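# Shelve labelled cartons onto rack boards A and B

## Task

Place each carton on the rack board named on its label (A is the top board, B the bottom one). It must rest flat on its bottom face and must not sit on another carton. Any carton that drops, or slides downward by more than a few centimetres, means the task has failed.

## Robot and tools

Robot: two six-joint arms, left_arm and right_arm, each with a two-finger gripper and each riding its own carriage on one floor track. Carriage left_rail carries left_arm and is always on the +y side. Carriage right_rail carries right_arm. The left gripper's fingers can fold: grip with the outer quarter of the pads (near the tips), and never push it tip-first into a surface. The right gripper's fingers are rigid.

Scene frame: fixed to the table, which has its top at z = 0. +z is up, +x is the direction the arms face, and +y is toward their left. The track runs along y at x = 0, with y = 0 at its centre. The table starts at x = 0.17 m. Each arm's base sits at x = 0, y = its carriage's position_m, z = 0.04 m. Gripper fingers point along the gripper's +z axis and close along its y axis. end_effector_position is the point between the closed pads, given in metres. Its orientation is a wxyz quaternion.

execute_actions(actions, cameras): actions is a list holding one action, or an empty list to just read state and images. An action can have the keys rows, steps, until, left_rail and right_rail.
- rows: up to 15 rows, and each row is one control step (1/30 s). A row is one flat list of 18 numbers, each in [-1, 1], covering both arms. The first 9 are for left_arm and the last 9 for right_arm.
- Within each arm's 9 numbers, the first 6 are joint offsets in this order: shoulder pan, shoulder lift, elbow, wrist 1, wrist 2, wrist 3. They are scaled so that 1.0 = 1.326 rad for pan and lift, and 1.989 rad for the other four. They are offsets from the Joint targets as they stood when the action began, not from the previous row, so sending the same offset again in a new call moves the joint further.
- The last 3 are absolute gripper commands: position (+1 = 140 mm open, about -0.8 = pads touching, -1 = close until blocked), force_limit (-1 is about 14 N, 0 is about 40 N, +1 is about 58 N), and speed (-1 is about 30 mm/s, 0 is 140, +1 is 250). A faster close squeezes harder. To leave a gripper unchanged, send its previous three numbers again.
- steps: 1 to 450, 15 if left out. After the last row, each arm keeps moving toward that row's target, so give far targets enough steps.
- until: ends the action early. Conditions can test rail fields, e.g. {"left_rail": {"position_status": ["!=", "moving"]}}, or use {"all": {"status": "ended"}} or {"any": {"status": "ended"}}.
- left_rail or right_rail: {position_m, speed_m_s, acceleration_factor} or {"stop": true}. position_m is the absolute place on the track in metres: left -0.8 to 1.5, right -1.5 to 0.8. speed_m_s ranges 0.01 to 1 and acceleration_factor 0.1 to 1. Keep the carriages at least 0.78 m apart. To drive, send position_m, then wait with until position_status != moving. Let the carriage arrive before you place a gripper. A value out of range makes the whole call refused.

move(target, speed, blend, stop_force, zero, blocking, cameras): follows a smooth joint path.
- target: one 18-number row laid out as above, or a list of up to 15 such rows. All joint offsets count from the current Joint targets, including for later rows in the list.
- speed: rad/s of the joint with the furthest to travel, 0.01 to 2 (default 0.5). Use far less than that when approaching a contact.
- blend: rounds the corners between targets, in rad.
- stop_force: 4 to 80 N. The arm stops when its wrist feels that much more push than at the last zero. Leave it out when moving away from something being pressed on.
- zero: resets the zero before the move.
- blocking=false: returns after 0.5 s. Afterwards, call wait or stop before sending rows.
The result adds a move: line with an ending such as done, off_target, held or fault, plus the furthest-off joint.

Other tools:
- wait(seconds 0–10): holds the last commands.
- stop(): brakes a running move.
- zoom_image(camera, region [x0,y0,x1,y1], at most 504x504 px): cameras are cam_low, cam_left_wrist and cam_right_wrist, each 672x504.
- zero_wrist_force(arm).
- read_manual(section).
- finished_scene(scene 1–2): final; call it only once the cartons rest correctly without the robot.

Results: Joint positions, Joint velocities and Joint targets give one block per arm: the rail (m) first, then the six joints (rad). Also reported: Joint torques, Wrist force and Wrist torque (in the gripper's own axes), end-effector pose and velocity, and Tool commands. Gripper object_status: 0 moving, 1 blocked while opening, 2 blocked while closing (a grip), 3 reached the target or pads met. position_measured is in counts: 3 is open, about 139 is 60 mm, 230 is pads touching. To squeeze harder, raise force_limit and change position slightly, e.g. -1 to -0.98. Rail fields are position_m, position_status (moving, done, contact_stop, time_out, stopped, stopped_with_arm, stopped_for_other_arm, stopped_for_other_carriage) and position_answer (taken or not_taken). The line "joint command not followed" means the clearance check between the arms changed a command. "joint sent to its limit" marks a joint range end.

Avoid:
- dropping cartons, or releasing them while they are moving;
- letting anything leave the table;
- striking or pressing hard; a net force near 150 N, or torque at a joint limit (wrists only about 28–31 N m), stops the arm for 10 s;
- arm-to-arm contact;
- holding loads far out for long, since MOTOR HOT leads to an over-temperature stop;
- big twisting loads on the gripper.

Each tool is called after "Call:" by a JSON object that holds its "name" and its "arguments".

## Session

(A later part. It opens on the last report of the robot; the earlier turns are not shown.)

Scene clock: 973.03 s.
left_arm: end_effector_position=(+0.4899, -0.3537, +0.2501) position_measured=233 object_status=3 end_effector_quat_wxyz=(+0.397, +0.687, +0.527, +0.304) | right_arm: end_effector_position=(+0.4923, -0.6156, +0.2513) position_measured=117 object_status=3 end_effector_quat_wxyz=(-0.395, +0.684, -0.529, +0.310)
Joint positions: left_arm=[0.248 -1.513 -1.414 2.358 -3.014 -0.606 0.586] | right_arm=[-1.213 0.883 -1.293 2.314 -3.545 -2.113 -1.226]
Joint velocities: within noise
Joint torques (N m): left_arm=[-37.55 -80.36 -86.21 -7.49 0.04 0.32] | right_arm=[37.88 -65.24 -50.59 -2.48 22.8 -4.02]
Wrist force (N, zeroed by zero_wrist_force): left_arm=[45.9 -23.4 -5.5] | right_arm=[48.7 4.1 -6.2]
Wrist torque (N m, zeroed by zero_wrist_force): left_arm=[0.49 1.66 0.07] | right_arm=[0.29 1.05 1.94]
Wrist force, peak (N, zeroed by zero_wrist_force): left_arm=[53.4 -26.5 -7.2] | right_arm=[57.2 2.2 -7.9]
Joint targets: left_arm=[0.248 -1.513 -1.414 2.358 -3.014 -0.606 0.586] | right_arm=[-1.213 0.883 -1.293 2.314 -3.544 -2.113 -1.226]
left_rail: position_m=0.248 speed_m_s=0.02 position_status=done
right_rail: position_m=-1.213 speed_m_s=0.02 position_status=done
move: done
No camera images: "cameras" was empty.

Call:
{"name": "execute_actions", "arguments": {"actions": [{"left_rail":{"position_m":0.2474},"right_rail":{"position_m":-1.2124},"steps":30}], "cameras": []}}

Call:
{"name": "move", "arguments": {"target": [0.0282,-0.04827,-0.02318,0.03263,-0.00927,0.02768,-1,0,0,-0.02113,-0.0586,-0.01946,0.05352,0.01161,-0.00953,0.1,1,0], "speed": 0.05, "cameras": []}}

Scene clock: 986.30 s.
left_arm: end_effector_position=(+0.4899, -0.3540, +0.2502) position_measured=233 object_status=3 end_effector_quat_wxyz=(+0.397, +0.687, +0.527, +0.304) | right_arm: end_effector_position=(+0.4923, -0.6153, +0.2514) position_measured=117 object_status=3 end_effector_quat_wxyz=(-0.395, +0.684, -0.529, +0.310)
Joint positions: left_arm=[0.247 -1.513 -1.414 2.358 -3.014 -0.606 0.586] | right_arm=[-1.212 0.883 -1.293 2.314 -3.544 -2.113 -1.226]
Joint velocities: within noise
Joint torques (N m): left_arm=[-36.03 -81.01 -79.89 -8.39 -1.63 0.38] | right_arm=[22.32 -62.69 -43.24 -2.31 20.86 -3.72]
Wrist force (N, zeroed by zero_wrist_force): left_arm=[51.6 -25.5 -6.7] | right_arm=[55.0 3.7 -7.4]
Wrist torque (N m, zeroed by zero_wrist_force): left_arm=[0.54 1.87 0.08] | right_arm=[0.34 1.13 2.20]
Wrist force, peak (N, zeroed by zero_wrist_force): left_arm=[51.9 -25.0 -7.1] | right_arm=[55.5 3.7 -7.7]
Joint targets: left_arm=[0.247 -1.513 -1.414 2.358 -3.014 -0.606 0.586] | right_arm=[-1.212 0.883 -1.293 2.314 -3.544 -2.113 -1.226]
Tool commands: left_gripper/position=-1.0 left_gripper/force_limit=+0.0 left_gripper/speed=+0.0 right_gripper/position=+0.1 right_gripper/force_limit=+1.0 right_gripper/speed=+0.0
left_rail: position_m=0.247 speed_m_s=0.02 position_status=done
right_rail: position_m=-1.212 speed_m_s=0.02 position_status=done
No camera images: "cameras" was empty.

Scene clock: 988.80 s.
left_arm: end_effector_position=(+0.5101, -0.3530, +0.2993) position_measured=233 object_status=3 end_effector_quat_wxyz=(+0.397, +0.687, +0.527, +0.304) | right_arm: end_effector_position=(+0.5118, -0.6156, +0.3013) position_measured=117 object_status=3 end_effector_quat_wxyz=(-0.395, +0.684, -0.529, +0.310)
Joint positions: left_arm=[0.247 -1.475 -1.478 2.312 -2.949 -0.624 0.641] | right_arm=[-1.212 0.856 -1.371 2.275 -3.438 -2.09 -1.245]
Joint velocities: within noise
Joint torques (N m): left_arm=[-0.63 -73.42 -75.09 -4.97 -2.14 2.66] | right_arm=[4.86 -62.7 -50.03 -2.07 16.22 -4.12]
Wrist force (N, zeroed by zero_wrist_force): left_arm=[31.6 -17.0 -2.8] | right_arm=[33.3 4.4 -3.6]
Wrist torque (N m, zeroed by zero_wrist_force): left_arm=[0.38 1.19 0.08] | right_arm=[0.04 0.71 1.35]
Wrist force, peak (N, zeroed by zero_wrist_force): left_arm=[51.8 -25.0 -7.1] | right_arm=[55.2 3.6 -7.4]
Joint targets: left_arm=[0.247 -1.475 -1.478 2.312 -2.949 -0.624 0.641] | right_arm=[-1.212 0.855 -1.371 2.275 -3.438 -2.090 -1.245]
left_rail: position_m=0.247 speed_m_s=0.02 position_status=done
right_rail: position_m=-1.212 speed_m_s=0.02 position_status=done
move: done
No camera images: "cameras" was empty.

Call:
{"name": "execute_actions", "arguments": {"actions": [{"left_rail":{"position_m":0.2462},"right_rail":{"position_m":-1.2112},"steps":40}], "cameras": []}}

Call:
{"name": "move", "arguments": {"target": [0,-0.05762,-0.02051,0.05892,0,0,-1,0,0,0,-0.0598,-0.01639,0.05626,0,0,0.1,1,0], "speed": 0.05, "cameras": ["cam_left_wrist"]}}

Scene clock: 997.43 s.
left_arm: end_effector_position=(+0.5102, -0.3542, +0.2994) position_measured=233 object_status=3 end_effector_quat_wxyz=(+0.397, +0.687, +0.527, +0.304) | right_arm: end_effector_position=(+0.5118, -0.6144, +0.3014) position_measured=117 object_status=3 end_effector_quat_wxyz=(-0.395, +0.684, -0.529, +0.310)
Joint positions: left_arm=[0.246 -1.475 -1.478 2.312 -2.949 -0.624 0.641] | right_arm=[-1.211 0.855 -1.371 2.275 -3.438 -2.09 -1.245]
Joint velocities: within noise
Joint torques (N m): left_arm=[-36.05 -69.67 -72.45 -11.81 -1.87 2.6] | right_arm=[34.82 -52.43 -41.89 -3.15 16.36 -4.22]
Wrist force (N, zeroed by zero_wrist_force): left_arm=[47.4 -22.6 -5.6] | right_arm=[50.3 4.4 -6.8]
Wrist torque (N m, zeroed by zero_wrist_force): left_arm=[0.47 1.82 0.09] | right_arm=[0.23 1.06 2.05]
Wrist force, peak (N, zeroed by zero_wrist_force): left_arm=[48.0 -22.2 -5.9] | right_arm=[50.7 4.7 -7.2]
Joint targets: left_arm=[0.246 -1.475 -1.478 2.312 -2.949 -0.624 0.641] | right_arm=[-1.211 0.855 -1.371 2.275 -3.438 -2.090 -1.245]
Tool commands: left_gripper/position=-1.0 left_gripper/force_limit=+0.0 left_gripper/speed=+0.0 right_gripper/position=+0.1 right_gripper/force_limit=+1.0 right_gripper/speed=+0.0
left_rail: position_m=0.246 speed_m_s=0.02 position_status=done
right_rail: position_m=-1.211 speed_m_s=0.02 position_status=done
No camera images: "cameras" was empty.

Scene clock: 1000.13 s.
left_arm: end_effector_position=(+0.5101, -0.3543, +0.3497) position_measured=233 object_status=3 end_effector_quat_wxyz=(+0.397, +0.687, +0.527, +0.304) | right_arm: end_effector_position=(+0.5118, -0.6144, +0.3514) position_measured=117 object_status=3 end_effector_quat_wxyz=(-0.395, +0.684, -0.529, +0.310)
Joint positions: left_arm=[0.246 -1.475 -1.555 2.271 -2.832 -0.624 0.641] | right_arm=[-1.211 0.855 -1.45 2.243 -3.326 -2.09 -1.245]
Joint velocities: within noise
Joint torques (N m): left_arm=[-40.96 -69.29 -93.1 -7.4 -1.58 2.44] | right_arm=[40.81 -53.35 -55.22 -1.21 16.26 -4.01]
Wrist force (N, zeroed by zero_wrist_force): left_arm=[48.6 -22.3 -6.2] | right_arm=[51.3 4.5 -7.9]
Wrist torque (N m, zeroed by zero_wrist_force): left_arm=[0.53 1.83 0.10] | right_arm=[0.38 1.07 2.08]
Wrist force, peak (N, zeroed by zero_wrist_force): left_arm=[58.5 -26.5 -7.7] | right_arm=[62.0 4.6 -9.6]
Joint targets: left_arm=[0.246 -1.475 -1.555 2.271 -2.832 -0.624 0.641] | right_arm=[-1.211 0.855 -1.450 2.243 -3.326 -2.090 -1.245]
left_rail: position_m=0.246 speed_m_s=0.02 position_status=done
right_rail: position_m=-1.211 speed_m_s=0.02 position_status=done
move: done
camera_calibration:
cam_left_wrist: T_world_to_cam=[[0.467298, -0.126756, 0.874966, -0.58026], [-0.529996, -0.832287, 0.162486, -0.0851699], [0.707627, -0.539658, -0.456107, -0.209935], [0, 0, 0, 1]] pos_world=[0.374571, -0.25773, 0.425794]
Images, in order (width x height): cam_left_wrist 672x504.

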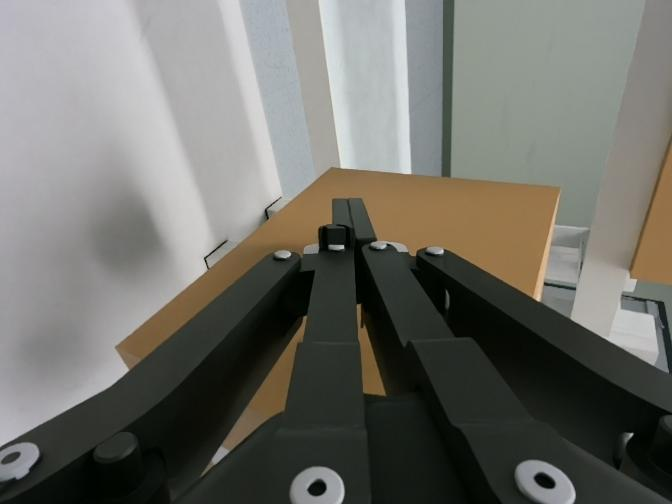

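Call:
{"name": "execute_actions", "arguments": {"actions": [{"left_rail":{"position_m":0.3717,"speed_m_s":0.06,"acceleration_factor":0.1},"right_rail":{"position_m":-1.0857,"speed_m_s":0.06,"acceleration_factor":0.1},"steps":150,"until":{"all":{"status":"ended"}}}], "cameras": ["cam_left_wrist","cam_low"]}}

Scene clock: 1010.30 s.
left_arm: end_effector_position=(+0.5101, -0.2288, +0.3498) position_measured=233 object_status=3 end_effector_quat_wxyz=(+0.397, +0.687, +0.527, +0.304) | right_arm: end_effector_position=(+0.5118, -0.4889, +0.3514) position_measured=117 object_status=3 end_effector_quat_wxyz=(-0.395, +0.684, -0.529, +0.310)
Joint positions: left_arm=[0.372 -1.475 -1.555 2.271 -2.832 -0.624 0.641] | right_arm=[-1.086 0.855 -1.45 2.243 -3.326 -2.09 -1.245]
Joint velocities: within noise
Joint torques (N m): left_arm=[-33.53 -67.89 -84.23 -8.18 -1.83 2.49] | right_arm=[16.69 -47.94 -46.32 -2.83 16.37 -4.02]
Wrist force (N, zeroed by zero_wrist_force): left_arm=[48.7 -22.3 -5.9] | right_arm=[51.3 4.5 -7.9]
Wrist torque (N m, zeroed by zero_wrist_force): left_arm=[0.54 1.77 0.10] | right_arm=[0.38 1.01 2.09]
Wrist force, peak (N, zeroed by zero_wrist_force): left_arm=[50.5 -23.8 -6.0] | right_arm=[54.3 4.4 -8.5]
Joint targets: left_arm=[0.372 -1.475 -1.555 2.271 -2.832 -0.624 0.641] | right_arm=[-1.086 0.855 -1.450 2.243 -3.326 -2.090 -1.245]
Tool commands: left_gripper/position=-1.0 left_gripper/force_limit=+0.0 left_gripper/speed=+0.0 right_gripper/position=+0.1 right_gripper/force_limit=+1.0 right_gripper/speed=+0.0
left_rail: position_m=0.372 speed_m_s=0.06 position_status=done
right_rail: position_m=-1.086 speed_m_s=0.06 position_status=done
camera_calibration:
cam_left_wrist: T_world_to_cam=[[0.467299, -0.126761, 0.874965, -0.564422], [-0.529996, -0.832288, 0.16248, 0.0192703], [0.707627, -0.539655, -0.456111, -0.142169], [0, 0, 0, 1]] pos_world=[0.37457, -0.132231, 0.425874]
Images, in order (width x height): cam_low 672x504, cam_left_wrist 672x504.

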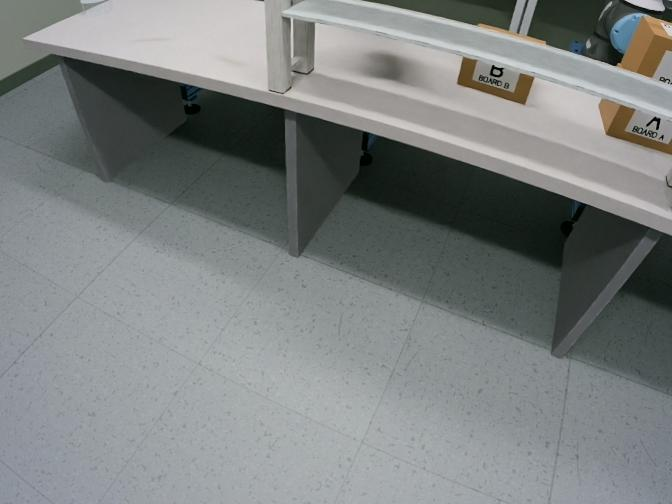

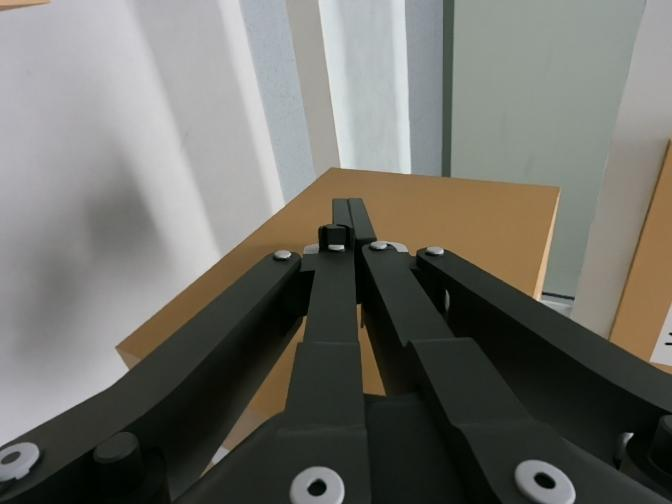

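Call:
{"name": "execute_actions", "arguments": {"actions": [{"left_rail":{"position_m":0.3713,"speed_m_s":0.02},"right_rail":{"position_m":-1.0853,"speed_m_s":0.02},"steps":35}], "cameras": []}}

Call:
{"name": "move", "arguments": {"target": [[0.0541,0.0346,-0.0159,-0.0472,-0.0198,0.05005,-1,0,0,-0.04024,0.0221,-0.0168,-0.006,0.0221,-0.01716,0.1,1,0],[0.10581,0.07088,-0.03517,-0.08555,-0.04082,0.09318,-1,0,0,-0.07728,0.04621,-0.03563,-0.00967,0.04266,-0.03229,0.1,1,0]], "speed": 0.06, "blend": 0.02, "cameras": ["cam_left_wrist"]}}

Scene clock: 1028.40 s.
left_arm: end_effector_position=(+0.5101, -0.2292, +0.3498) position_measured=233 object_status=3 end_effector_quat_wxyz=(+0.397, +0.687, +0.527, +0.304) | right_arm: end_effector_position=(+0.5118, -0.4885, +0.3514) position_measured=117 object_status=3 end_effector_quat_wxyz=(-0.395, +0.684, -0.529, +0.310)
Joint positions: left_arm=[0.371 -1.475 -1.555 2.271 -2.832 -0.624 0.641] | right_arm=[-1.085 0.855 -1.45 2.243 -3.326 -2.09 -1.245]
Joint velocities: within noise
Joint torques (N m): left_arm=[-24.41 -69.65 -78.26 -8.68 -2.11 1.61] | right_arm=[23.26 -37.45 -43.34 -3.82 16.34 -3.88]
Wrist force (N, zeroed by zero_wrist_force): left_arm=[56.1 -25.6 -7.3] | right_arm=[59.6 5.0 -9.2]
Wrist torque (N m, zeroed by zero_wrist_force): left_arm=[0.59 2.04 0.11] | right_arm=[0.46 1.16 2.41]
Wrist force, peak (N, zeroed by zero_wrist_force): left_arm=[56.5 -24.9 -7.6] | right_arm=[59.7 4.8 -9.4]
Joint targets: left_arm=[0.371 -1.475 -1.555 2.271 -2.832 -0.624 0.641] | right_arm=[-1.085 0.855 -1.450 2.243 -3.326 -2.090 -1.245]
Tool commands: left_gripper/position=-1.0 left_gripper/force_limit=+0.0 left_gripper/speed=+0.0 right_gripper/position=+0.1 right_gripper/force_limit=+1.0 right_gripper/speed=+0.0
left_rail: position_m=0.371 speed_m_s=0.02 position_status=done
right_rail: position_m=-1.085 speed_m_s=0.02 position_status=done
No camera images: "cameras" was empty.

Scene clock: 1031.87 s.
left_arm: end_effector_position=(+0.5901, -0.2296, +0.3502) position_measured=233 object_status=3 end_effector_quat_wxyz=(+0.397, +0.687, +0.527, +0.304) | right_arm: end_effector_position=(+0.5919, -0.4883, +0.3514) position_measured=117 object_status=3 end_effector_quat_wxyz=(-0.395, +0.684, -0.529, +0.310)
Joint positions: left_arm=[0.371 -1.335 -1.461 2.201 -3.002 -0.705 0.826] | right_arm=[-1.085 0.753 -1.389 2.172 -3.345 -2.006 -1.309]
Joint velocities: within noise
Joint torques (N m): left_arm=[-17.76 -37.19 -93.53 -20.59 -10.98 2.63] | right_arm=[23.54 -37.95 -55.6 -11.69 27.33 -5.47]
Wrist force (N, zeroed by zero_wrist_force): left_arm=[51.9 -24.3 -5.9] | right_arm=[55.6 5.0 -7.3]
Wrist torque (N m, zeroed by zero_wrist_force): left_arm=[0.51 1.90 0.09] | right_arm=[0.38 0.98 2.25]
Wrist force, peak (N, zeroed by zero_wrist_force): left_arm=[57.0 -25.8 -7.4] | right_arm=[60.7 4.4 -9.5]
Joint targets: left_arm=[0.371 -1.335 -1.461 2.201 -3.002 -0.706 0.826] | right_arm=[-1.085 0.753 -1.389 2.172 -3.345 -2.005 -1.309]
left_rail: position_m=0.371 speed_m_s=0.02 position_status=done
right_rail: position_m=-1.085 speed_m_s=0.02 position_status=done
move: done
camera_calibration:
cam_left_wrist: T_world_to_cam=[[0.467117, -0.126654, 0.875078, -0.602204], [-0.529796, -0.832447, 0.162322, 0.060806], [0.707897, -0.539436, -0.45595, -0.199138], [0, 0, 0, 1]] pos_world=[0.454484, -0.133076, 0.426308]
Images, in order (width x height): cam_left_wrist 672x504.

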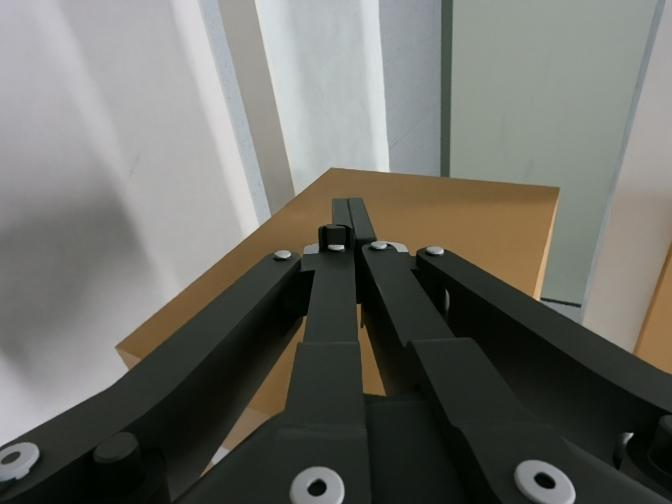

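Call:
{"name": "execute_actions", "arguments": {"actions": [{"left_rail":{"position_m":0.3709,"speed_m_s":0.02},"right_rail":{"position_m":-1.0849,"speed_m_s":0.02},"steps":35}], "cameras": []}}

Call:
{"name": "move", "arguments": {"target": [[0.04909,0.0334,-0.0208,-0.02919,-0.02161,0.03709,-1,0,0,-0.03398,0.0247,-0.0208,-0.0009,0.01904,-0.01336,0.1,1,0],[0.09544,0.06756,-0.04453,-0.05112,-0.04305,0.06905,-1,0,0,-0.0651,0.05067,-0.04307,-0.00017,0.03655,-0.02527,0.1,1,0]], "speed": 0.06, "blend": 0.02, "cameras": ["cam_left_wrist"]}}

Scene clock: 1047.33 s.
left_arm: end_effector_position=(+0.5902, -0.2300, +0.3502) position_measured=233 object_status=3 end_effector_quat_wxyz=(+0.397, +0.687, +0.527, +0.304) | right_arm: end_effector_position=(+0.5920, -0.4879, +0.3514) position_measured=117 object_status=3 end_effector_quat_wxyz=(-0.395, +0.684, -0.529, +0.310)
Joint positions: left_arm=[0.371 -1.335 -1.461 2.201 -3.002 -0.706 0.826] | right_arm=[-1.085 0.753 -1.389 2.172 -3.345 -2.005 -1.309]
Joint velocities: within noise
Joint torques (N m): left_arm=[-26.18 -38.61 -87.4 -19.19 -9.64 1.9] | right_arm=[29.23 -36.53 -47.37 -9.59 25.52 -5.02]
Wrist force (N, zeroed by zero_wrist_force): left_arm=[59.4 -25.8 -7.8] | right_arm=[63.0 3.6 -9.1]
Wrist torque (N m, zeroed by zero_wrist_force): left_arm=[0.54 2.11 0.08] | right_arm=[0.43 1.05 2.55]
Wrist force, peak (N, zeroed by zero_wrist_force): left_arm=[59.3 -26.3 -7.6] | right_arm=[63.1 4.4 -9.2]
Joint targets: left_arm=[0.371 -1.335 -1.461 2.201 -3.002 -0.706 0.826] | right_arm=[-1.085 0.753 -1.389 2.172 -3.345 -2.005 -1.309]
Tool commands: left_gripper/position=-1.0 left_gripper/force_limit=+0.0 left_gripper/speed=+0.0 right_gripper/position=+0.1 right_gripper/force_limit=+1.0 right_gripper/speed=+0.0
left_rail: position_m=0.371 speed_m_s=0.02 position_status=done
right_rail: position_m=-1.085 speed_m_s=0.02 position_status=done
No camera images: "cameras" was empty.

Scene clock: 1050.00 s.
left_arm: end_effector_position=(+0.6700, -0.2300, +0.3502) position_measured=233 object_status=3 end_effector_quat_wxyz=(+0.397, +0.687, +0.527, +0.304) | right_arm: end_effector_position=(+0.6717, -0.4880, +0.3511) position_measured=117 object_status=3 end_effector_quat_wxyz=(-0.394, +0.684, -0.530, +0.310)
Joint positions: left_arm=[0.371 -1.209 -1.371 2.113 -3.104 -0.791 0.963] | right_arm=[-1.085 0.667 -1.322 2.086 -3.346 -1.933 -1.359]
Joint velocities: within noise
Joint torques (N m): left_arm=[-18.55 -50.73 -92.68 -20.75 -14.14 2.36] | right_arm=[23.89 -47.3 -54.14 -1.76 27.11 -5.26]
Wrist force (N, zeroed by zero_wrist_force): left_arm=[50.8 -24.0 -5.8] | right_arm=[54.2 4.5 -7.7]
Wrist torque (N m, zeroed by zero_wrist_force): left_arm=[0.48 1.91 0.10] | right_arm=[0.28 1.05 2.18]
Wrist force, peak (N, zeroed by zero_wrist_force): left_arm=[59.4 -26.6 -7.4] | right_arm=[63.3 3.8 -9.3]
Joint targets: left_arm=[0.371 -1.208 -1.371 2.113 -3.104 -0.791 0.963] | right_arm=[-1.085 0.667 -1.322 2.086 -3.346 -1.933 -1.359]
left_rail: position_m=0.371 speed_m_s=0.02 position_status=done
right_rail: position_m=-1.085 speed_m_s=0.02 position_status=done
move: done
camera_calibration:
cam_left_wrist: T_world_to_cam=[[0.467105, -0.126819, 0.87506, -0.639608], [-0.529862, -0.832429, 0.162199, 0.102928], [0.707855, -0.539425, -0.456029, -0.255855], [0, 0, 0, 1]] pos_world=[0.53441, -0.13345, 0.426323]
Images, in order (width x height): cam_left_wrist 672x504.

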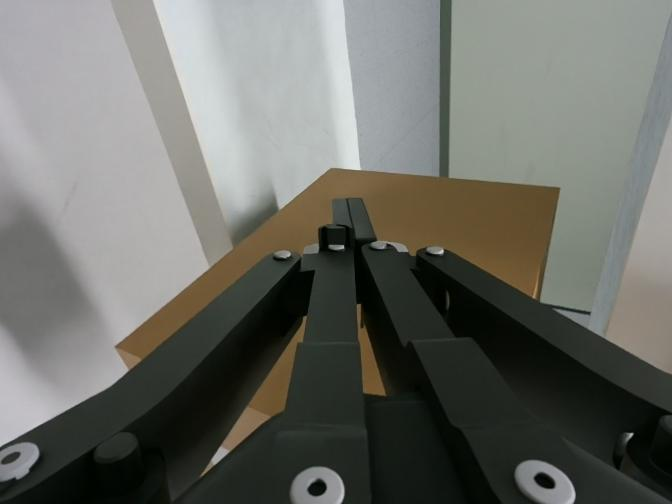

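Call:
{"name": "execute_actions", "arguments": {"actions": [{"left_rail":{"position_m":0.3705,"speed_m_s":0.02},"right_rail":{"position_m":-1.0845,"speed_m_s":0.02},"steps":35}], "cameras": []}}

Call:
{"name": "move", "arguments": {"target": [[0.04358,0.0337,-0.0253,-0.01612,-0.0211,0.02755,-1,0,0,-0.02846,0.0276,-0.0246,0.00274,0.01611,-0.01061,0.1,1,0],[0.09617,0.0753,-0.06063,-0.02862,-0.04738,0.05813,-1,0,0,-0.06186,0.06291,-0.05848,0.00954,0.03507,-0.02279,0.1,1,0]], "speed": 0.06, "blend": 0.02, "cameras": ["cam_left_wrist"]}}

Scene clock: 1078.63 s.
left_arm: end_effector_position=(+0.6702, -0.2303, +0.3502) position_measured=233 object_status=3 end_effector_quat_wxyz=(+0.397, +0.687, +0.527, +0.304) | right_arm: end_effector_position=(+0.6719, -0.4876, +0.3511) position_measured=117 object_status=3 end_effector_quat_wxyz=(-0.394, +0.684, -0.530, +0.310)
Joint positions: left_arm=[0.37 -1.208 -1.371 2.113 -3.104 -0.791 0.963] | right_arm=[-1.084 0.667 -1.322 2.086 -3.346 -1.933 -1.359]
Joint velocities: within noise
Joint torques (N m): left_arm=[-33.12 -47.95 -86.11 -19.05 -14.21 2.58] | right_arm=[33.77 -43.83 -45.96 -2.75 26.99 -4.97]
Wrist force (N, zeroed by zero_wrist_force): left_arm=[57.9 -25.3 -7.8] | right_arm=[61.2 3.7 -9.2]
Wrist torque (N m, zeroed by zero_wrist_force): left_arm=[0.60 2.12 0.10] | right_arm=[0.35 1.15 2.48]
Wrist force, peak (N, zeroed by zero_wrist_force): left_arm=[58.2 -25.9 -7.0] | right_arm=[61.5 4.3 -9.3]
Joint targets: left_arm=[0.371 -1.208 -1.371 2.113 -3.104 -0.791 0.963] | right_arm=[-1.085 0.667 -1.322 2.086 -3.346 -1.933 -1.359]
Tool commands: left_gripper/position=-1.0 left_gripper/force_limit=+0.0 left_gripper/speed=+0.0 right_gripper/position=+0.1 right_gripper/force_limit=+1.0 right_gripper/speed=+0.0
left_rail: position_m=0.370 position_m_goal=0.371 speed_m_s=0.02 position_status=done
right_rail: position_m=-1.084 position_m_goal=-1.085 speed_m_s=0.02 position_status=done
No camera images: "cameras" was empty.

Scene clock: 1081.17 s.
left_arm: end_effector_position=(+0.7620, -0.2303, +0.3503) position_measured=233 object_status=3 end_effector_quat_wxyz=(+0.397, +0.687, +0.527, +0.304) | right_arm: end_effector_position=(+0.7635, -0.4877, +0.3504) position_measured=117 object_status=3 end_effector_quat_wxyz=(-0.394, +0.685, -0.530, +0.309)
Joint positions: left_arm=[0.37 -1.081 -1.272 1.992 -3.161 -0.885 1.079] | right_arm=[-1.084 0.585 -1.238 1.97 -3.327 -1.863 -1.405]
Joint velocities: within noise
Joint torques (N m): left_arm=[-40.28 -63.99 -99.54 -22.24 -23.59 2.32] | right_arm=[-5.75 -126.64 -146.84 -20.1 22.27 -6.08]
Wrist force (N, zeroed by zero_wrist_force): left_arm=[66.6 -26.4 -8.9] | right_arm=[49.3 141.4 -38.9]
Wrist torque (N m, zeroed by zero_wrist_force): left_arm=[0.61 2.47 0.15] | right_arm=[17.89 3.88 2.92]
Wrist force, peak (N, zeroed by zero_wrist_force): left_arm=[66.6 -26.4 -8.9] | right_arm=[49.3 141.4 -38.9]
Joint targets: left_arm=[0.371 -1.081 -1.271 1.992 -3.161 -0.885 1.079] | right_arm=[-1.085 0.585 -1.238 1.970 -3.327 -1.863 -1.405]
left_rail: position_m=0.370 position_m_goal=0.371 speed_m_s=0.02 position_status=done
right_rail: position_m=-1.084 position_m_goal=-1.085 speed_m_s=0.02 position_status=done
move: done
camera_calibration:
cam_left_wrist: T_world_to_cam=[[0.467055, -0.12662, 0.875116, -0.682592], [-0.529781, -0.832461, 0.162299, 0.151298], [0.707949, -0.539423, -0.455885, -0.321277], [0, 0, 0, 1]] pos_world=[0.626411, -0.133784, 0.426325]
Images, in order (width x height): cam_left_wrist 672x504.

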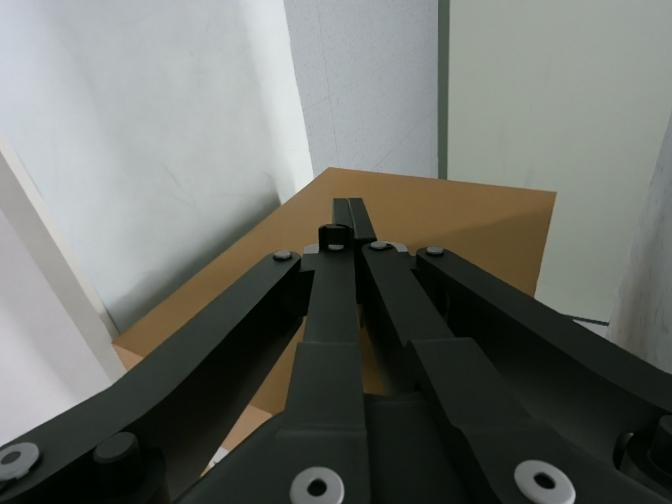

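Call:
{"name": "move", "arguments": {"target": [[-0.05259,-0.0416,0.03533,0.0125,0.02628,-0.03058,-1,0,0,0.0334,-0.03531,0.03388,-0.0068,-0.01896,0.01218,0.1,1,0],[-0.09617,-0.0753,0.06063,0.02862,0.04738,-0.05813,-1,0,0,0.06186,-0.06291,0.05848,-0.00954,-0.03507,0.02279,0.1,1,0]], "speed": 0.06, "blend": 0.02, "cameras": ["cam_left_wrist","cam_right_wrist"]}}

Scene clock: 1098.40 s.
left_arm: end_effector_position=(+0.7603, -0.2304, +0.3502) position_measured=233 object_status=3 end_effector_quat_wxyz=(+0.397, +0.687, +0.527, +0.304) | right_arm: end_effector_position=(+0.7629, -0.4924, +0.3445) position_measured=117 object_status=3 end_effector_quat_wxyz=(-0.388, +0.685, -0.532, +0.311)
Joint positions: left_arm=[0.371 -1.083 -1.273 1.995 -3.16 -0.884 1.077] | right_arm=[-1.084 0.583 -1.237 1.976 -3.323 -1.869 -1.404]
Joint velocities: within noise
Joint torques (N m): left_arm=[-35.58 -100.8 -55.11 -4.96 -0.89 -1.1] | right_arm=[8.85 -71.55 -39.42 -5.36 3.4 0.17]
Wrist force (N, zeroed by zero_wrist_force): left_arm=[28.2 -15.9 -1.9] | right_arm=[28.5 11.4 -1.7]
Wrist torque (N m, zeroed by zero_wrist_force): left_arm=[0.39 1.04 0.09] | right_arm=[0.57 0.66 1.14]
Wrist force, peak (N, zeroed by zero_wrist_force): left_arm=[67.9 -27.1 -9.1] | right_arm=[49.0 158.3 -44.6]
Joint targets: left_arm=[0.371 -1.083 -1.273 1.995 -3.160 -0.884 1.077] | right_arm=[-1.085 0.583 -1.237 1.976 -3.323 -1.869 -1.404]
Tool commands: left_gripper/position=-1.0 left_gripper/force_limit=+0.0 left_gripper/speed=+0.0 right_gripper/position=+0.098039 right_gripper/force_limit=+1.0 right_gripper/speed=+0.003922
FORCE FAULT: contact force on the right arm reached its limit, and that arm stopped for 10 seconds. The contact can be on any part of that arm, not only on its tool. That arm ran no command of this call. That arm's target is now where it stood when the stop ended, not its last command. That arm accepts commands again.
left_rail: position_m=0.371 speed_m_s=0.02 position_status=done
right_rail: position_m=-1.084 position_m_goal=-1.085 speed_m_s=0.02 position_status=done
move: fault (right_arm), off_target (left_arm; braked at the fault stop of right_arm); path passed 0 of 2 targets; left_arm: the shoulder pan is farthest, 0.125 rad from its target; right_arm: the elbow is farthest, 0.110 rad from its target
camera_calibration:
cam_left_wrist: T_world_to_cam=[[0.467154, -0.126643, 0.875059, -0.681829], [-0.529758, -0.832468, 0.162335, 0.150311], [0.7079, -0.539405, -0.455981, -0.32007], [0, 0, 0, 1]] pos_world=[0.624725, -0.133867, 0.426294]
cam_right_wrist: T_world_to_cam=[[-0.503657, -0.11306, -0.856474, 0.630636], [-0.476288, 0.863458, 0.166104, 0.733057], [0.720749, 0.491587, -0.488736, 0.0366971], [0, 0, 0, 1]] pos_world=[0.640321, -0.579704, 0.436295]
Images, in order (width x height): cam_left_wrist 672x504, cam_right_wrist 672x504.

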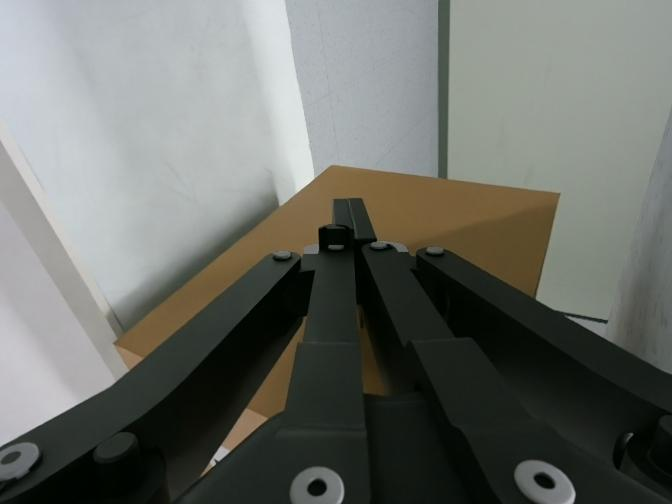

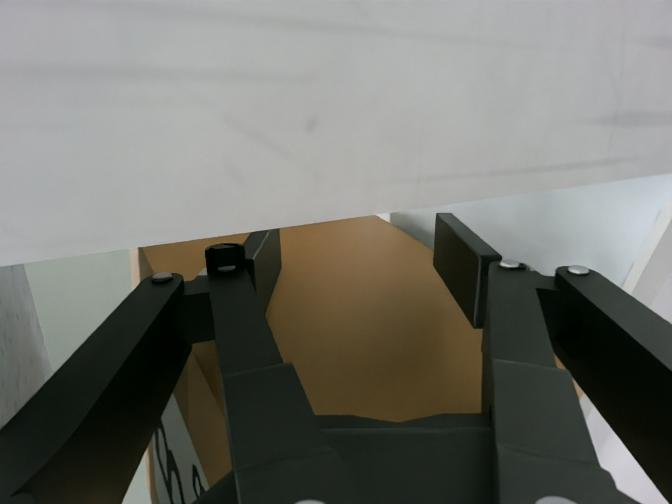

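Call:
{"name": "execute_actions", "arguments": {"actions": [{"left_rail":{"position_m":0.3692,"speed_m_s":0.02},"right_rail":{"position_m":-1.0832,"speed_m_s":0.02},"steps":40}], "cameras": []}}

Scene clock: 1106.50 s.
left_arm: end_effector_position=(+0.7603, -0.2317, +0.3502) position_measured=233 object_status=3 end_effector_quat_wxyz=(+0.397, +0.687, +0.527, +0.304) | right_arm: end_effector_position=(+0.7629, -0.4911, +0.3445) position_measured=117 object_status=3 end_effector_quat_wxyz=(-0.388, +0.685, -0.532, +0.311)
Joint positions: left_arm=[0.369 -1.083 -1.273 1.995 -3.16 -0.884 1.077] | right_arm=[-1.083 0.583 -1.237 1.976 -3.323 -1.869 -1.404]
Joint velocities: within noise
Joint torques (N m): left_arm=[-35.88 -95.46 -81.8 -8.79 -14.86 -2.04] | right_arm=[31.9 -70.75 -53.79 -5.41 14.78 -0.36]
Wrist force (N, zeroed by zero_wrist_force): left_arm=[44.7 -20.0 -5.5] | right_arm=[49.6 17.3 -6.6]
Wrist torque (N m, zeroed by zero_wrist_force): left_arm=[0.51 1.68 0.11] | right_arm=[1.62 0.55 2.15]
Wrist force, peak (N, zeroed by zero_wrist_force): left_arm=[44.9 -20.4 -5.7] | right_arm=[50.1 17.5 -6.6]
Joint targets: left_arm=[0.369 -1.083 -1.273 1.995 -3.160 -0.884 1.077] | right_arm=[-1.083 0.583 -1.237 1.976 -3.323 -1.869 -1.404]
Tool commands: left_gripper/position=-1.0 left_gripper/force_limit=+0.0 left_gripper/speed=+0.0 right_gripper/position=+0.098039 right_gripper/force_limit=+1.0 right_gripper/speed=+0.003922
left_rail: position_m=0.369 speed_m_s=0.02 position_status=done
right_rail: position_m=-1.083 speed_m_s=0.02 position_status=done
No camera images: "cameras" was empty.

Call:
{"name": "move", "arguments": {"target": [0,0.0230,0.0076,-0.0230,0,0,-1,0,0,0,0.0176,0.0054,-0.0172,0,0,0.1,1,0], "speed": 0.025, "stop_force": 15, "cameras": ["cam_left_wrist","cam_right_wrist"]}}

Scene clock: 1119.33 s.
left_arm: end_effector_position=(+0.7604, -0.2319, +0.3254) position_measured=233 object_status=3 end_effector_quat_wxyz=(+0.397, +0.687, +0.527, +0.304) | right_arm: end_effector_position=(+0.7630, -0.4911, +0.3256) position_measured=117 object_status=3 end_effector_quat_wxyz=(-0.388, +0.685, -0.532, +0.311)
Joint positions: left_arm=[0.369 -1.083 -1.243 2.01 -3.206 -0.884 1.077] | right_arm=[-1.083 0.583 -1.214 1.987 -3.358 -1.869 -1.404]
Joint velocities: within noise
Joint torques (N m): left_arm=[-31.81 -60.33 -62.23 -17.81 -10.94 -1.8] | right_arm=[31.69 -56.65 -35 -11.24 14.82 -0.85]
Wrist force (N, zeroed by zero_wrist_force): left_arm=[38.3 -19.2 -4.2] | right_arm=[41.3 3.3 -4.9]
Wrist torque (N m, zeroed by zero_wrist_force): left_arm=[0.46 1.44 0.06] | right_arm=[0.08 0.65 1.68]
Wrist force, peak (N, zeroed by zero_wrist_force): left_arm=[45.9 -20.7 -5.9] | right_arm=[50.0 18.0 -6.4]
Joint targets: left_arm=[0.369 -1.083 -1.243 2.010 -3.206 -0.884 1.077] | right_arm=[-1.083 0.583 -1.214 1.987 -3.358 -1.869 -1.404]
left_rail: position_m=0.369 speed_m_s=0.02 position_status=done
right_rail: position_m=-1.083 speed_m_s=0.02 position_status=done
move: done
camera_calibration:
cam_left_wrist: T_world_to_cam=[[0.467087, -0.126522, 0.875113, -0.660212], [-0.529814, -0.832413, 0.162437, 0.153166], [0.707903, -0.539519, -0.455842, -0.332266], [0, 0, 0, 1]] pos_world=[0.624738, -0.135298, 0.401419]
cam_right_wrist: T_world_to_cam=[[-0.503563, -0.112997, -0.856537, 0.614568], [-0.476306, 0.863446, 0.166115, 0.735086], [0.720803, 0.491623, -0.48862, 0.0266378], [0, 0, 0, 1]] pos_world=[0.640399, -0.578359, 0.417307]
Images, in order (width x height): cam_left_wrist 672x504, cam_right_wrist 672x504.

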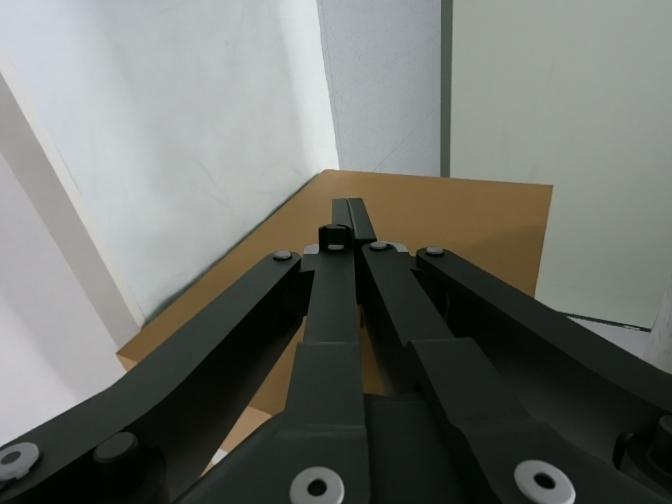

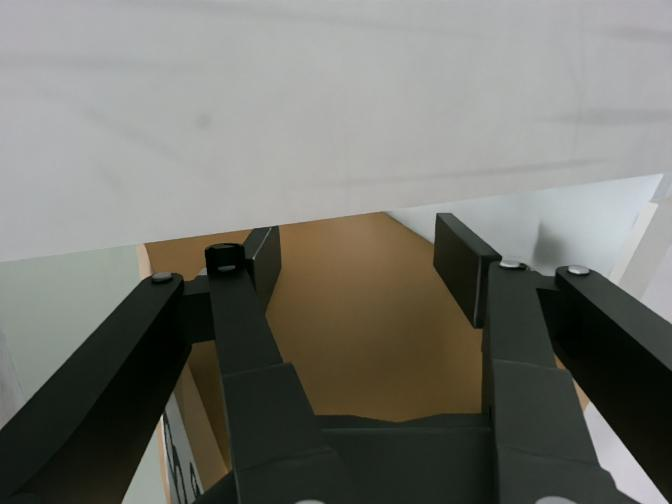

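Call:
{"name": "execute_actions", "arguments": {"actions": [{"left_rail":{"position_m":0.3687,"speed_m_s":0.02},"right_rail":{"position_m":-1.0827,"speed_m_s":0.02},"steps":35}], "cameras": []}}

Call:
{"name": "move", "arguments": {"target": [0,0.0276,0.0086,-0.0272,0,0,-1,0,0,0,0.0276,0.008,-0.0266,0,0,0.1,1,0], "speed": 0.025, "stop_force": 15, "cameras": ["cam_left_wrist"]}}

Scene clock: 1128.23 s.
left_arm: end_effector_position=(+0.7604, -0.2324, +0.3254) position_measured=233 object_status=3 end_effector_quat_wxyz=(+0.397, +0.687, +0.527, +0.304) | right_arm: end_effector_position=(+0.7630, -0.4906, +0.3256) position_measured=117 object_status=3 end_effector_quat_wxyz=(-0.388, +0.685, -0.532, +0.311)
Joint positions: left_arm=[0.369 -1.083 -1.243 2.01 -3.206 -0.884 1.077] | right_arm=[-1.083 0.583 -1.214 1.987 -3.358 -1.869 -1.404]
Joint velocities: within noise
Joint torques (N m): left_arm=[-29.17 -63.4 -67.19 -15.58 -4.8 -1.23] | right_arm=[32.36 -57.9 -41.71 -9.04 14.52 -1.21]
Wrist force (N, zeroed by zero_wrist_force): left_arm=[46.6 -22.2 -5.4] | right_arm=[50.1 4.5 -6.6]
Wrist torque (N m, zeroed by zero_wrist_force): left_arm=[0.59 1.73 0.06] | right_arm=[0.16 0.82 2.03]
Wrist force, peak (N, zeroed by zero_wrist_force): left_arm=[47.0 -22.1 -5.6] | right_arm=[50.5 4.7 -6.5]
Joint targets: left_arm=[0.369 -1.083 -1.243 2.010 -3.206 -0.884 1.077] | right_arm=[-1.083 0.583 -1.214 1.987 -3.358 -1.869 -1.404]
Tool commands: left_gripper/position=-1.0 left_gripper/force_limit=+0.0 left_gripper/speed=+0.0 right_gripper/position=+0.1 right_gripper/force_limit=+1.0 right_gripper/speed=+0.0
left_rail: position_m=0.369 speed_m_s=0.02 position_status=done
right_rail: position_m=-1.083 speed_m_s=0.02 position_status=done
No camera images: "cameras" was empty.

Scene clock: 1129.97 s.
left_arm: end_effector_position=(+0.7604, -0.2324, +0.3208) position_measured=233 object_status=3 end_effector_quat_wxyz=(+0.397, +0.687, +0.528, +0.304) | right_arm: end_effector_position=(+0.7630, -0.4905, +0.3233) position_measured=117 object_status=3 end_effector_quat_wxyz=(-0.389, +0.685, -0.532, +0.311)
Joint positions: left_arm=[0.369 -1.083 -1.237 2.012 -3.215 -0.884 1.077] | right_arm=[-1.083 0.583 -1.211 1.988 -3.363 -1.869 -1.404]
Joint velocities: within noise
Joint torques (N m): left_arm=[-30.34 -93.17 -76.94 -4.9 -9.62 -1.33] | right_arm=[31.73 -65.84 -38.75 1.97 14.69 -1.46]
Wrist force (N, zeroed by zero_wrist_force): left_arm=[45.9 -11.3 -10.5] | right_arm=[45.2 -9.0 -12.4]
Wrist torque (N m, zeroed by zero_wrist_force): left_arm=[0.27 1.58 -0.07] | right_arm=[0.63 0.62 1.99]
Wrist force, peak (N, zeroed by zero_wrist_force): left_arm=[46.8 -22.0 -5.6] | right_arm=[50.3 3.7 -6.9]
Joint targets: left_arm=[0.369 -1.083 -1.237 2.012 -3.215 -0.884 1.077] | right_arm=[-1.083 0.583 -1.211 1.988 -3.363 -1.869 -1.404]
left_rail: position_m=0.369 speed_m_s=0.02 position_status=done
right_rail: position_m=-1.083 speed_m_s=0.02 position_status=done
move: contact (left_arm, right_arm); left_arm: the wrist 1 is farthest, 0.045 rad from its target; right_arm: the wrist 1 is farthest, 0.048 rad from its target
camera_calibration:
cam_left_wrist: T_world_to_cam=[[0.466884, -0.126197, 0.875268, -0.656131], [-0.529798, -0.832393, 0.162589, 0.153439], [0.708049, -0.539625, -0.45549, -0.334884], [0, 0, 0, 1]] pos_world=[0.624743, -0.135792, 0.396807]
Images, in order (width x height): cam_left_wrist 672x504.

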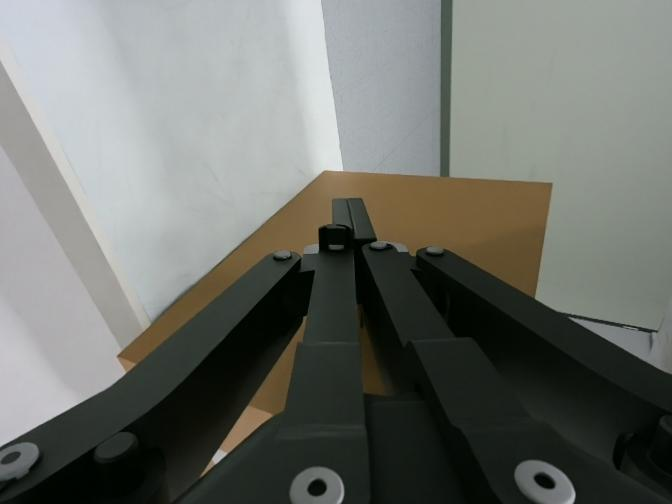

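Call:
{"name": "move", "arguments": {"target": [0,0.0042,0.0013,-0.0041,0,0,-1,0,0,0,0.006,0.0017,-0.0058,0,0,0.1,1,0], "speed": 0.015, "stop_force": 15, "cameras": ["cam_left_wrist"]}}

Scene clock: 1138.30 s.
left_arm: end_effector_position=(+0.7604, -0.2324, +0.3199) position_measured=233 object_status=3 end_effector_quat_wxyz=(+0.397, +0.686, +0.528, +0.304) | right_arm: end_effector_position=(+0.7630, -0.4905, +0.3170) position_measured=117 object_status=3 end_effector_quat_wxyz=(-0.389, +0.685, -0.532, +0.311)
Joint positions: left_arm=[0.369 -1.083 -1.236 2.013 -3.217 -0.884 1.077] | right_arm=[-1.083 0.583 -1.203 1.991 -3.374 -1.869 -1.404]
Joint velocities: within noise
Joint torques (N m): left_arm=[-27.97 -80.23 -68.68 -2.52 -18.16 -1.41] | right_arm=[31.46 -34.72 -25.84 -1.98 14.82 -1.4]
Wrist force (N, zeroed by zero_wrist_force): left_arm=[46.7 -2.4 -17.8] | right_arm=[50.5 -8.8 -22.6]
Wrist torque (N m, zeroed by zero_wrist_force): left_arm=[0.00 1.55 -0.18] | right_arm=[1.01 0.62 2.19]
Wrist force, peak (N, zeroed by zero_wrist_force): left_arm=[48.8 -1.3 -27.5] | right_arm=[50.7 -9.1 -23.0]
Joint targets: left_arm=[0.369 -1.083 -1.236 2.013 -3.217 -0.884 1.077] | right_arm=[-1.083 0.583 -1.203 1.991 -3.374 -1.869 -1.404]
left_rail: position_m=0.369 speed_m_s=0.02 position_status=done
right_rail: position_m=-1.083 speed_m_s=0.02 position_status=done
move: contact (left_arm)
camera_calibration:
cam_left_wrist: T_world_to_cam=[[0.466634, -0.125714, 0.875471, -0.655147], [-0.529856, -0.832295, 0.162903, 0.153504], [0.708171, -0.539889, -0.454988, -0.335666], [0, 0, 0, 1]] pos_world=[0.624757, -0.135824, 0.395831]
Images, in order (width x height): cam_left_wrist 672x504.

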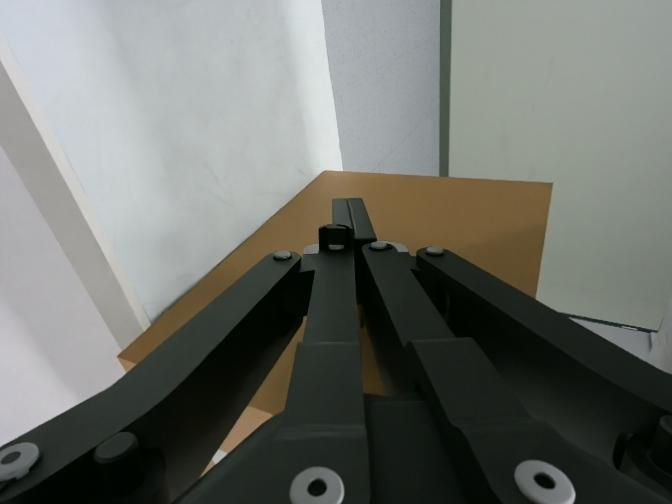

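Call:
{"name": "execute_actions", "arguments": {"actions": [{"left_rail":{"position_m":0.3987,"speed_m_s":0.05},"right_rail":{"position_m":-1.1127,"speed_m_s":0.05},"steps":60,"until":{"all":{"status":"ended"}}}], "cameras": ["cam_left_wrist"]}}

Scene clock: 1146.93 s.
left_arm: end_effector_position=(+0.7604, -0.2025, +0.3199) position_measured=233 object_status=3 end_effector_quat_wxyz=(+0.397, +0.686, +0.528, +0.304) | right_arm: end_effector_position=(+0.7630, -0.5205, +0.3170) position_measured=117 object_status=3 end_effector_quat_wxyz=(-0.389, +0.685, -0.532, +0.311)
Joint positions: left_arm=[0.399 -1.083 -1.236 2.013 -3.217 -0.884 1.077] | right_arm=[-1.113 0.583 -1.203 1.991 -3.374 -1.869 -1.404]
Joint velocities: within noise
Joint torques (N m): left_arm=[10.89 -81.04 -31.24 -7.66 4.07 -1.54] | right_arm=[-14.67 -85.14 -40.87 -9.27 -3.53 -1.2]
Wrist force (N, zeroed by zero_wrist_force): left_arm=[0.1 -0.2 0.0] | right_arm=[4.0 -4.9 1.0]
Wrist torque (N m, zeroed by zero_wrist_force): left_arm=[0.00 -0.03 -0.02] | right_arm=[-1.13 -0.91 0.03]
Wrist force, peak (N, zeroed by zero_wrist_force): left_arm=[46.9 -2.2 -17.9] | right_arm=[50.5 -8.6 -22.9]
Joint targets: left_arm=[0.399 -1.083 -1.236 2.013 -3.217 -0.884 1.077] | right_arm=[-1.113 0.583 -1.203 1.991 -3.374 -1.869 -1.404]
Tool commands: left_gripper/position=-1.0 left_gripper/force_limit=+0.0 left_gripper/speed=+0.0 right_gripper/position=+0.1 right_gripper/force_limit=+1.0 right_gripper/speed=+0.0
left_rail: position_m=0.399 speed_m_s=0.05 position_status=done
right_rail: position_m=-1.113 speed_m_s=0.05 position_status=done
camera_calibration:
cam_left_wrist: T_world_to_cam=[[0.466628, -0.125712, 0.875474, -0.651372], [-0.529864, -0.832289, 0.162907, 0.178462], [0.708168, -0.539899, -0.45498, -0.319475], [0, 0, 0, 1]] pos_world=[0.624751, -0.105837, 0.395832]
Images, in order (width x height): cam_left_wrist 672x504.

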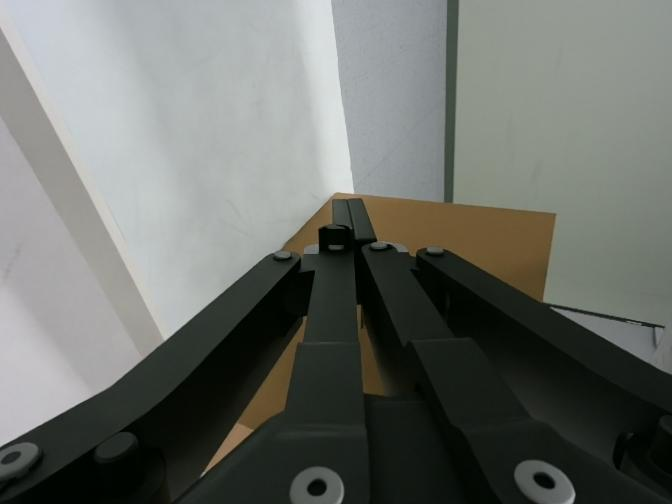

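Call:
{"name": "move", "arguments": {"target": [[-0.09483,-0.07143,0.06013,0.0267,0.04664,-0.05695,-1,0,0,0.06349,-0.05903,0.05696,-0.01489,-0.02531,0.0224,0.1,1,0],[-0.19026,-0.13701,0.10578,0.07538,0.08968,-0.126,-1,0,0,0.12859,-0.10722,0.10062,-0.01697,-0.06187,0.04767,0.1,1,0],[-0.29608,-0.20664,0.14274,0.15831,0.1305,-0.21918,-1,0,0,0.20587,-0.15106,0.13691,-0.00953,-0.10452,0.07996,0.1,1,0]], "speed": 0.25, "blend": 0.02, "cameras": ["cam_left_wrist","cam_right_wrist"]}}

Scene clock: 1171.97 s.
left_arm: end_effector_position=(+0.5099, -0.2021, +0.3191) position_measured=233 object_status=3 end_effector_quat_wxyz=(+0.397, +0.687, +0.527, +0.304) | right_arm: end_effector_position=(+0.5095, -0.5117, +0.3195) position_measured=117 object_status=3 end_effector_quat_wxyz=(-0.396, +0.687, -0.527, +0.305)
Joint positions: left_arm=[0.399 -1.476 -1.509 2.297 -2.902 -0.624 0.641] | right_arm=[-1.113 0.856 -1.403 2.263 -3.393 -2.077 -1.245]
Joint velocities: within noise
Joint torques (N m): left_arm=[-14.62 -65.99 -30.31 -0.3 5.76 -2.39] | right_arm=[9.98 -64.63 -23.84 -0.82 -4.07 2.72]
Wrist force (N, zeroed by zero_wrist_force): left_arm=[0.2 -0.1 -0.2] | right_arm=[3.4 -4.6 1.5]
Wrist torque (N m, zeroed by zero_wrist_force): left_arm=[-0.03 -0.06 0.01] | right_arm=[-1.05 -0.73 0.01]
Wrist force, peak (N, zeroed by zero_wrist_force): left_arm=[1.5 0.8 1.6] | right_arm=[5.2 -6.4 2.9]
Joint targets: left_arm=[0.399 -1.476 -1.510 2.297 -2.902 -0.624 0.641] | right_arm=[-1.113 0.856 -1.403 2.264 -3.393 -2.077 -1.245]
left_rail: position_m=0.399 speed_m_s=0.05 position_status=done
right_rail: position_m=-1.113 speed_m_s=0.05 position_status=done
move: done
camera_calibration:
cam_left_wrist: T_world_to_cam=[[0.466962, -0.127694, 0.875009, -0.534139], [-0.530509, -0.832118, 0.16168, 0.0469353], [0.707465, -0.539699, -0.45631, -0.141407], [0, 0, 0, 1]] pos_world=[0.374362, -0.105467, 0.395263]
cam_right_wrist: T_world_to_cam=[[-0.499336, -0.111427, -0.859213, 0.478882], [-0.493122, 0.851951, 0.176095, 0.632742], [0.712386, 0.511628, -0.480358, 0.228365], [0, 0, 0, 1]] pos_world=[0.388458, -0.602543, 0.409736]
Images, in order (width x height): cam_left_wrist 672x504, cam_right_wrist 672x504.

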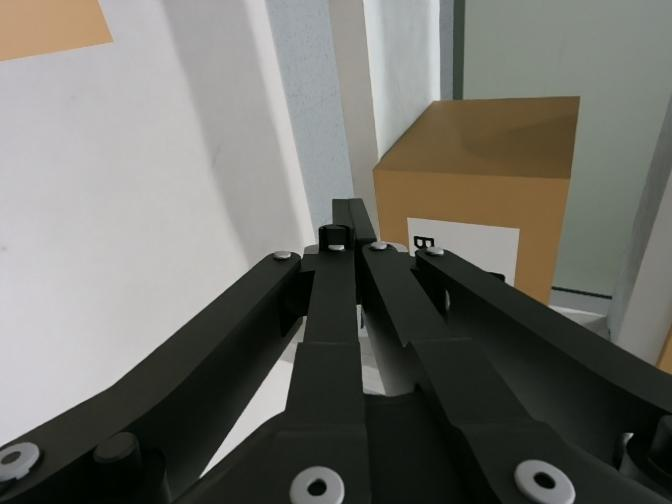

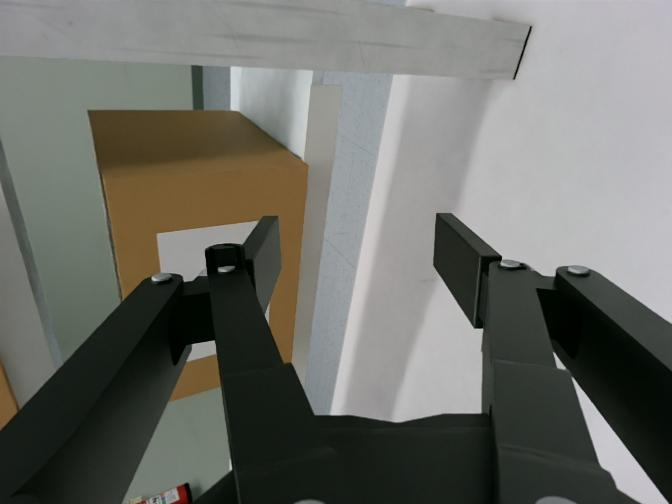

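Call:
{"name": "execute_actions", "arguments": {"actions": [{"left_rail":{"position_m":0.8,"speed_m_s":0.35,"acceleration_factor":0.35},"right_rail":{"position_m":-0.8,"speed_m_s":0.28,"acceleration_factor":0.3},"steps":150,"until":{"all":{"status":"ended"}}}], "cameras": ["cam_left_wrist","cam_right_wrist"]}}

Scene clock: 1196.50 s.
left_arm: end_effector_position=(+0.5098, +0.1992, +0.3191) position_measured=233 object_status=3 end_effector_quat_wxyz=(+0.397, +0.687, +0.527, +0.304) end_effector_velocity=(+0.000, +0.000, +0.001) end_effector_angular_velocity=(+0.000, +0.000, +0.000) | right_arm: end_effector_position=(+0.5094, -0.1990, +0.3195) position_measured=117 object_status=3 end_effector_quat_wxyz=(-0.396, +0.687, -0.527, +0.305)
Joint positions: left_arm=[0.8 -1.476 -1.51 2.297 -2.902 -0.624 0.641] | right_arm=[-0.8 0.856 -1.403 2.264 -3.393 -2.077 -1.245]
Joint velocities: left_arm=[0.001 0 0.001 -0.001 0 0 0.001] | right_arm=[within noise]
Joint torques (N m): left_arm=[-5.57 -59.81 -37.75 -2.18 4.81 -2.45] | right_arm=[9.14 -40.2 -32.91 -2.37 -3.85 2.62]
Wrist force (N, zeroed by zero_wrist_force): left_arm=[0.1 -0.1 -0.3] | right_arm=[3.3 -4.8 1.4]
Wrist torque (N m, zeroed by zero_wrist_force): left_arm=[-0.03 -0.03 0.01] | right_arm=[-1.09 -0.69 0.01]
Wrist force, peak (N, zeroed by zero_wrist_force): left_arm=[1.0 -0.2 -0.4] | right_arm=[4.7 -4.6 1.1]
Joint targets: left_arm=[0.800 -1.476 -1.510 2.297 -2.902 -0.624 0.641] | right_arm=[-0.800 0.856 -1.403 2.264 -3.393 -2.077 -1.245]
Tool commands: left_gripper/position=-1.0 left_gripper/force_limit=+0.0 left_gripper/speed=+0.0 right_gripper/position=+0.1 right_gripper/force_limit=+1.0 right_gripper/speed=+0.0
left_rail: position_m=0.800 speed_m_s=0.35 position_status=done
right_rail: position_m=-0.800 speed_m_s=0.28 position_status=done
camera_calibration:
cam_left_wrist: T_world_to_cam=[[0.466949, -0.127688, 0.875017, -0.482868], [-0.530524, -0.832107, 0.161685, 0.380784], [0.707463, -0.539716, -0.456293, 0.0752062], [0, 0, 0, 1]] pos_world=[0.374284, 0.295786, 0.395267]
cam_right_wrist: T_world_to_cam=[[-0.499326, -0.111426, -0.859219, 0.513686], [-0.493135, 0.851944, 0.176098, 0.366307], [0.712384, 0.511641, -0.480346, 0.0684493], [0, 0, 0, 1]] pos_world=[0.388373, -0.289856, 0.409743]
Images, in order (width x height): cam_left_wrist 672x504, cam_right_wrist 672x504.

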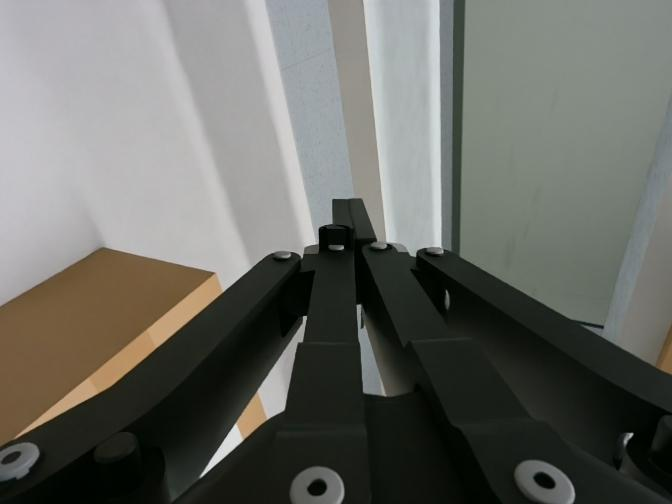

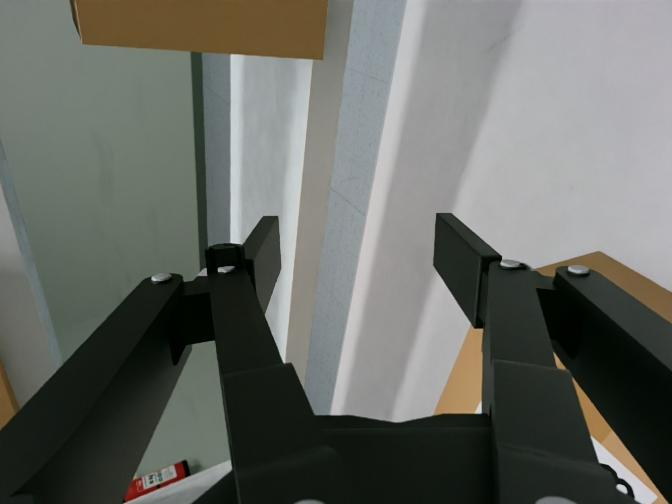

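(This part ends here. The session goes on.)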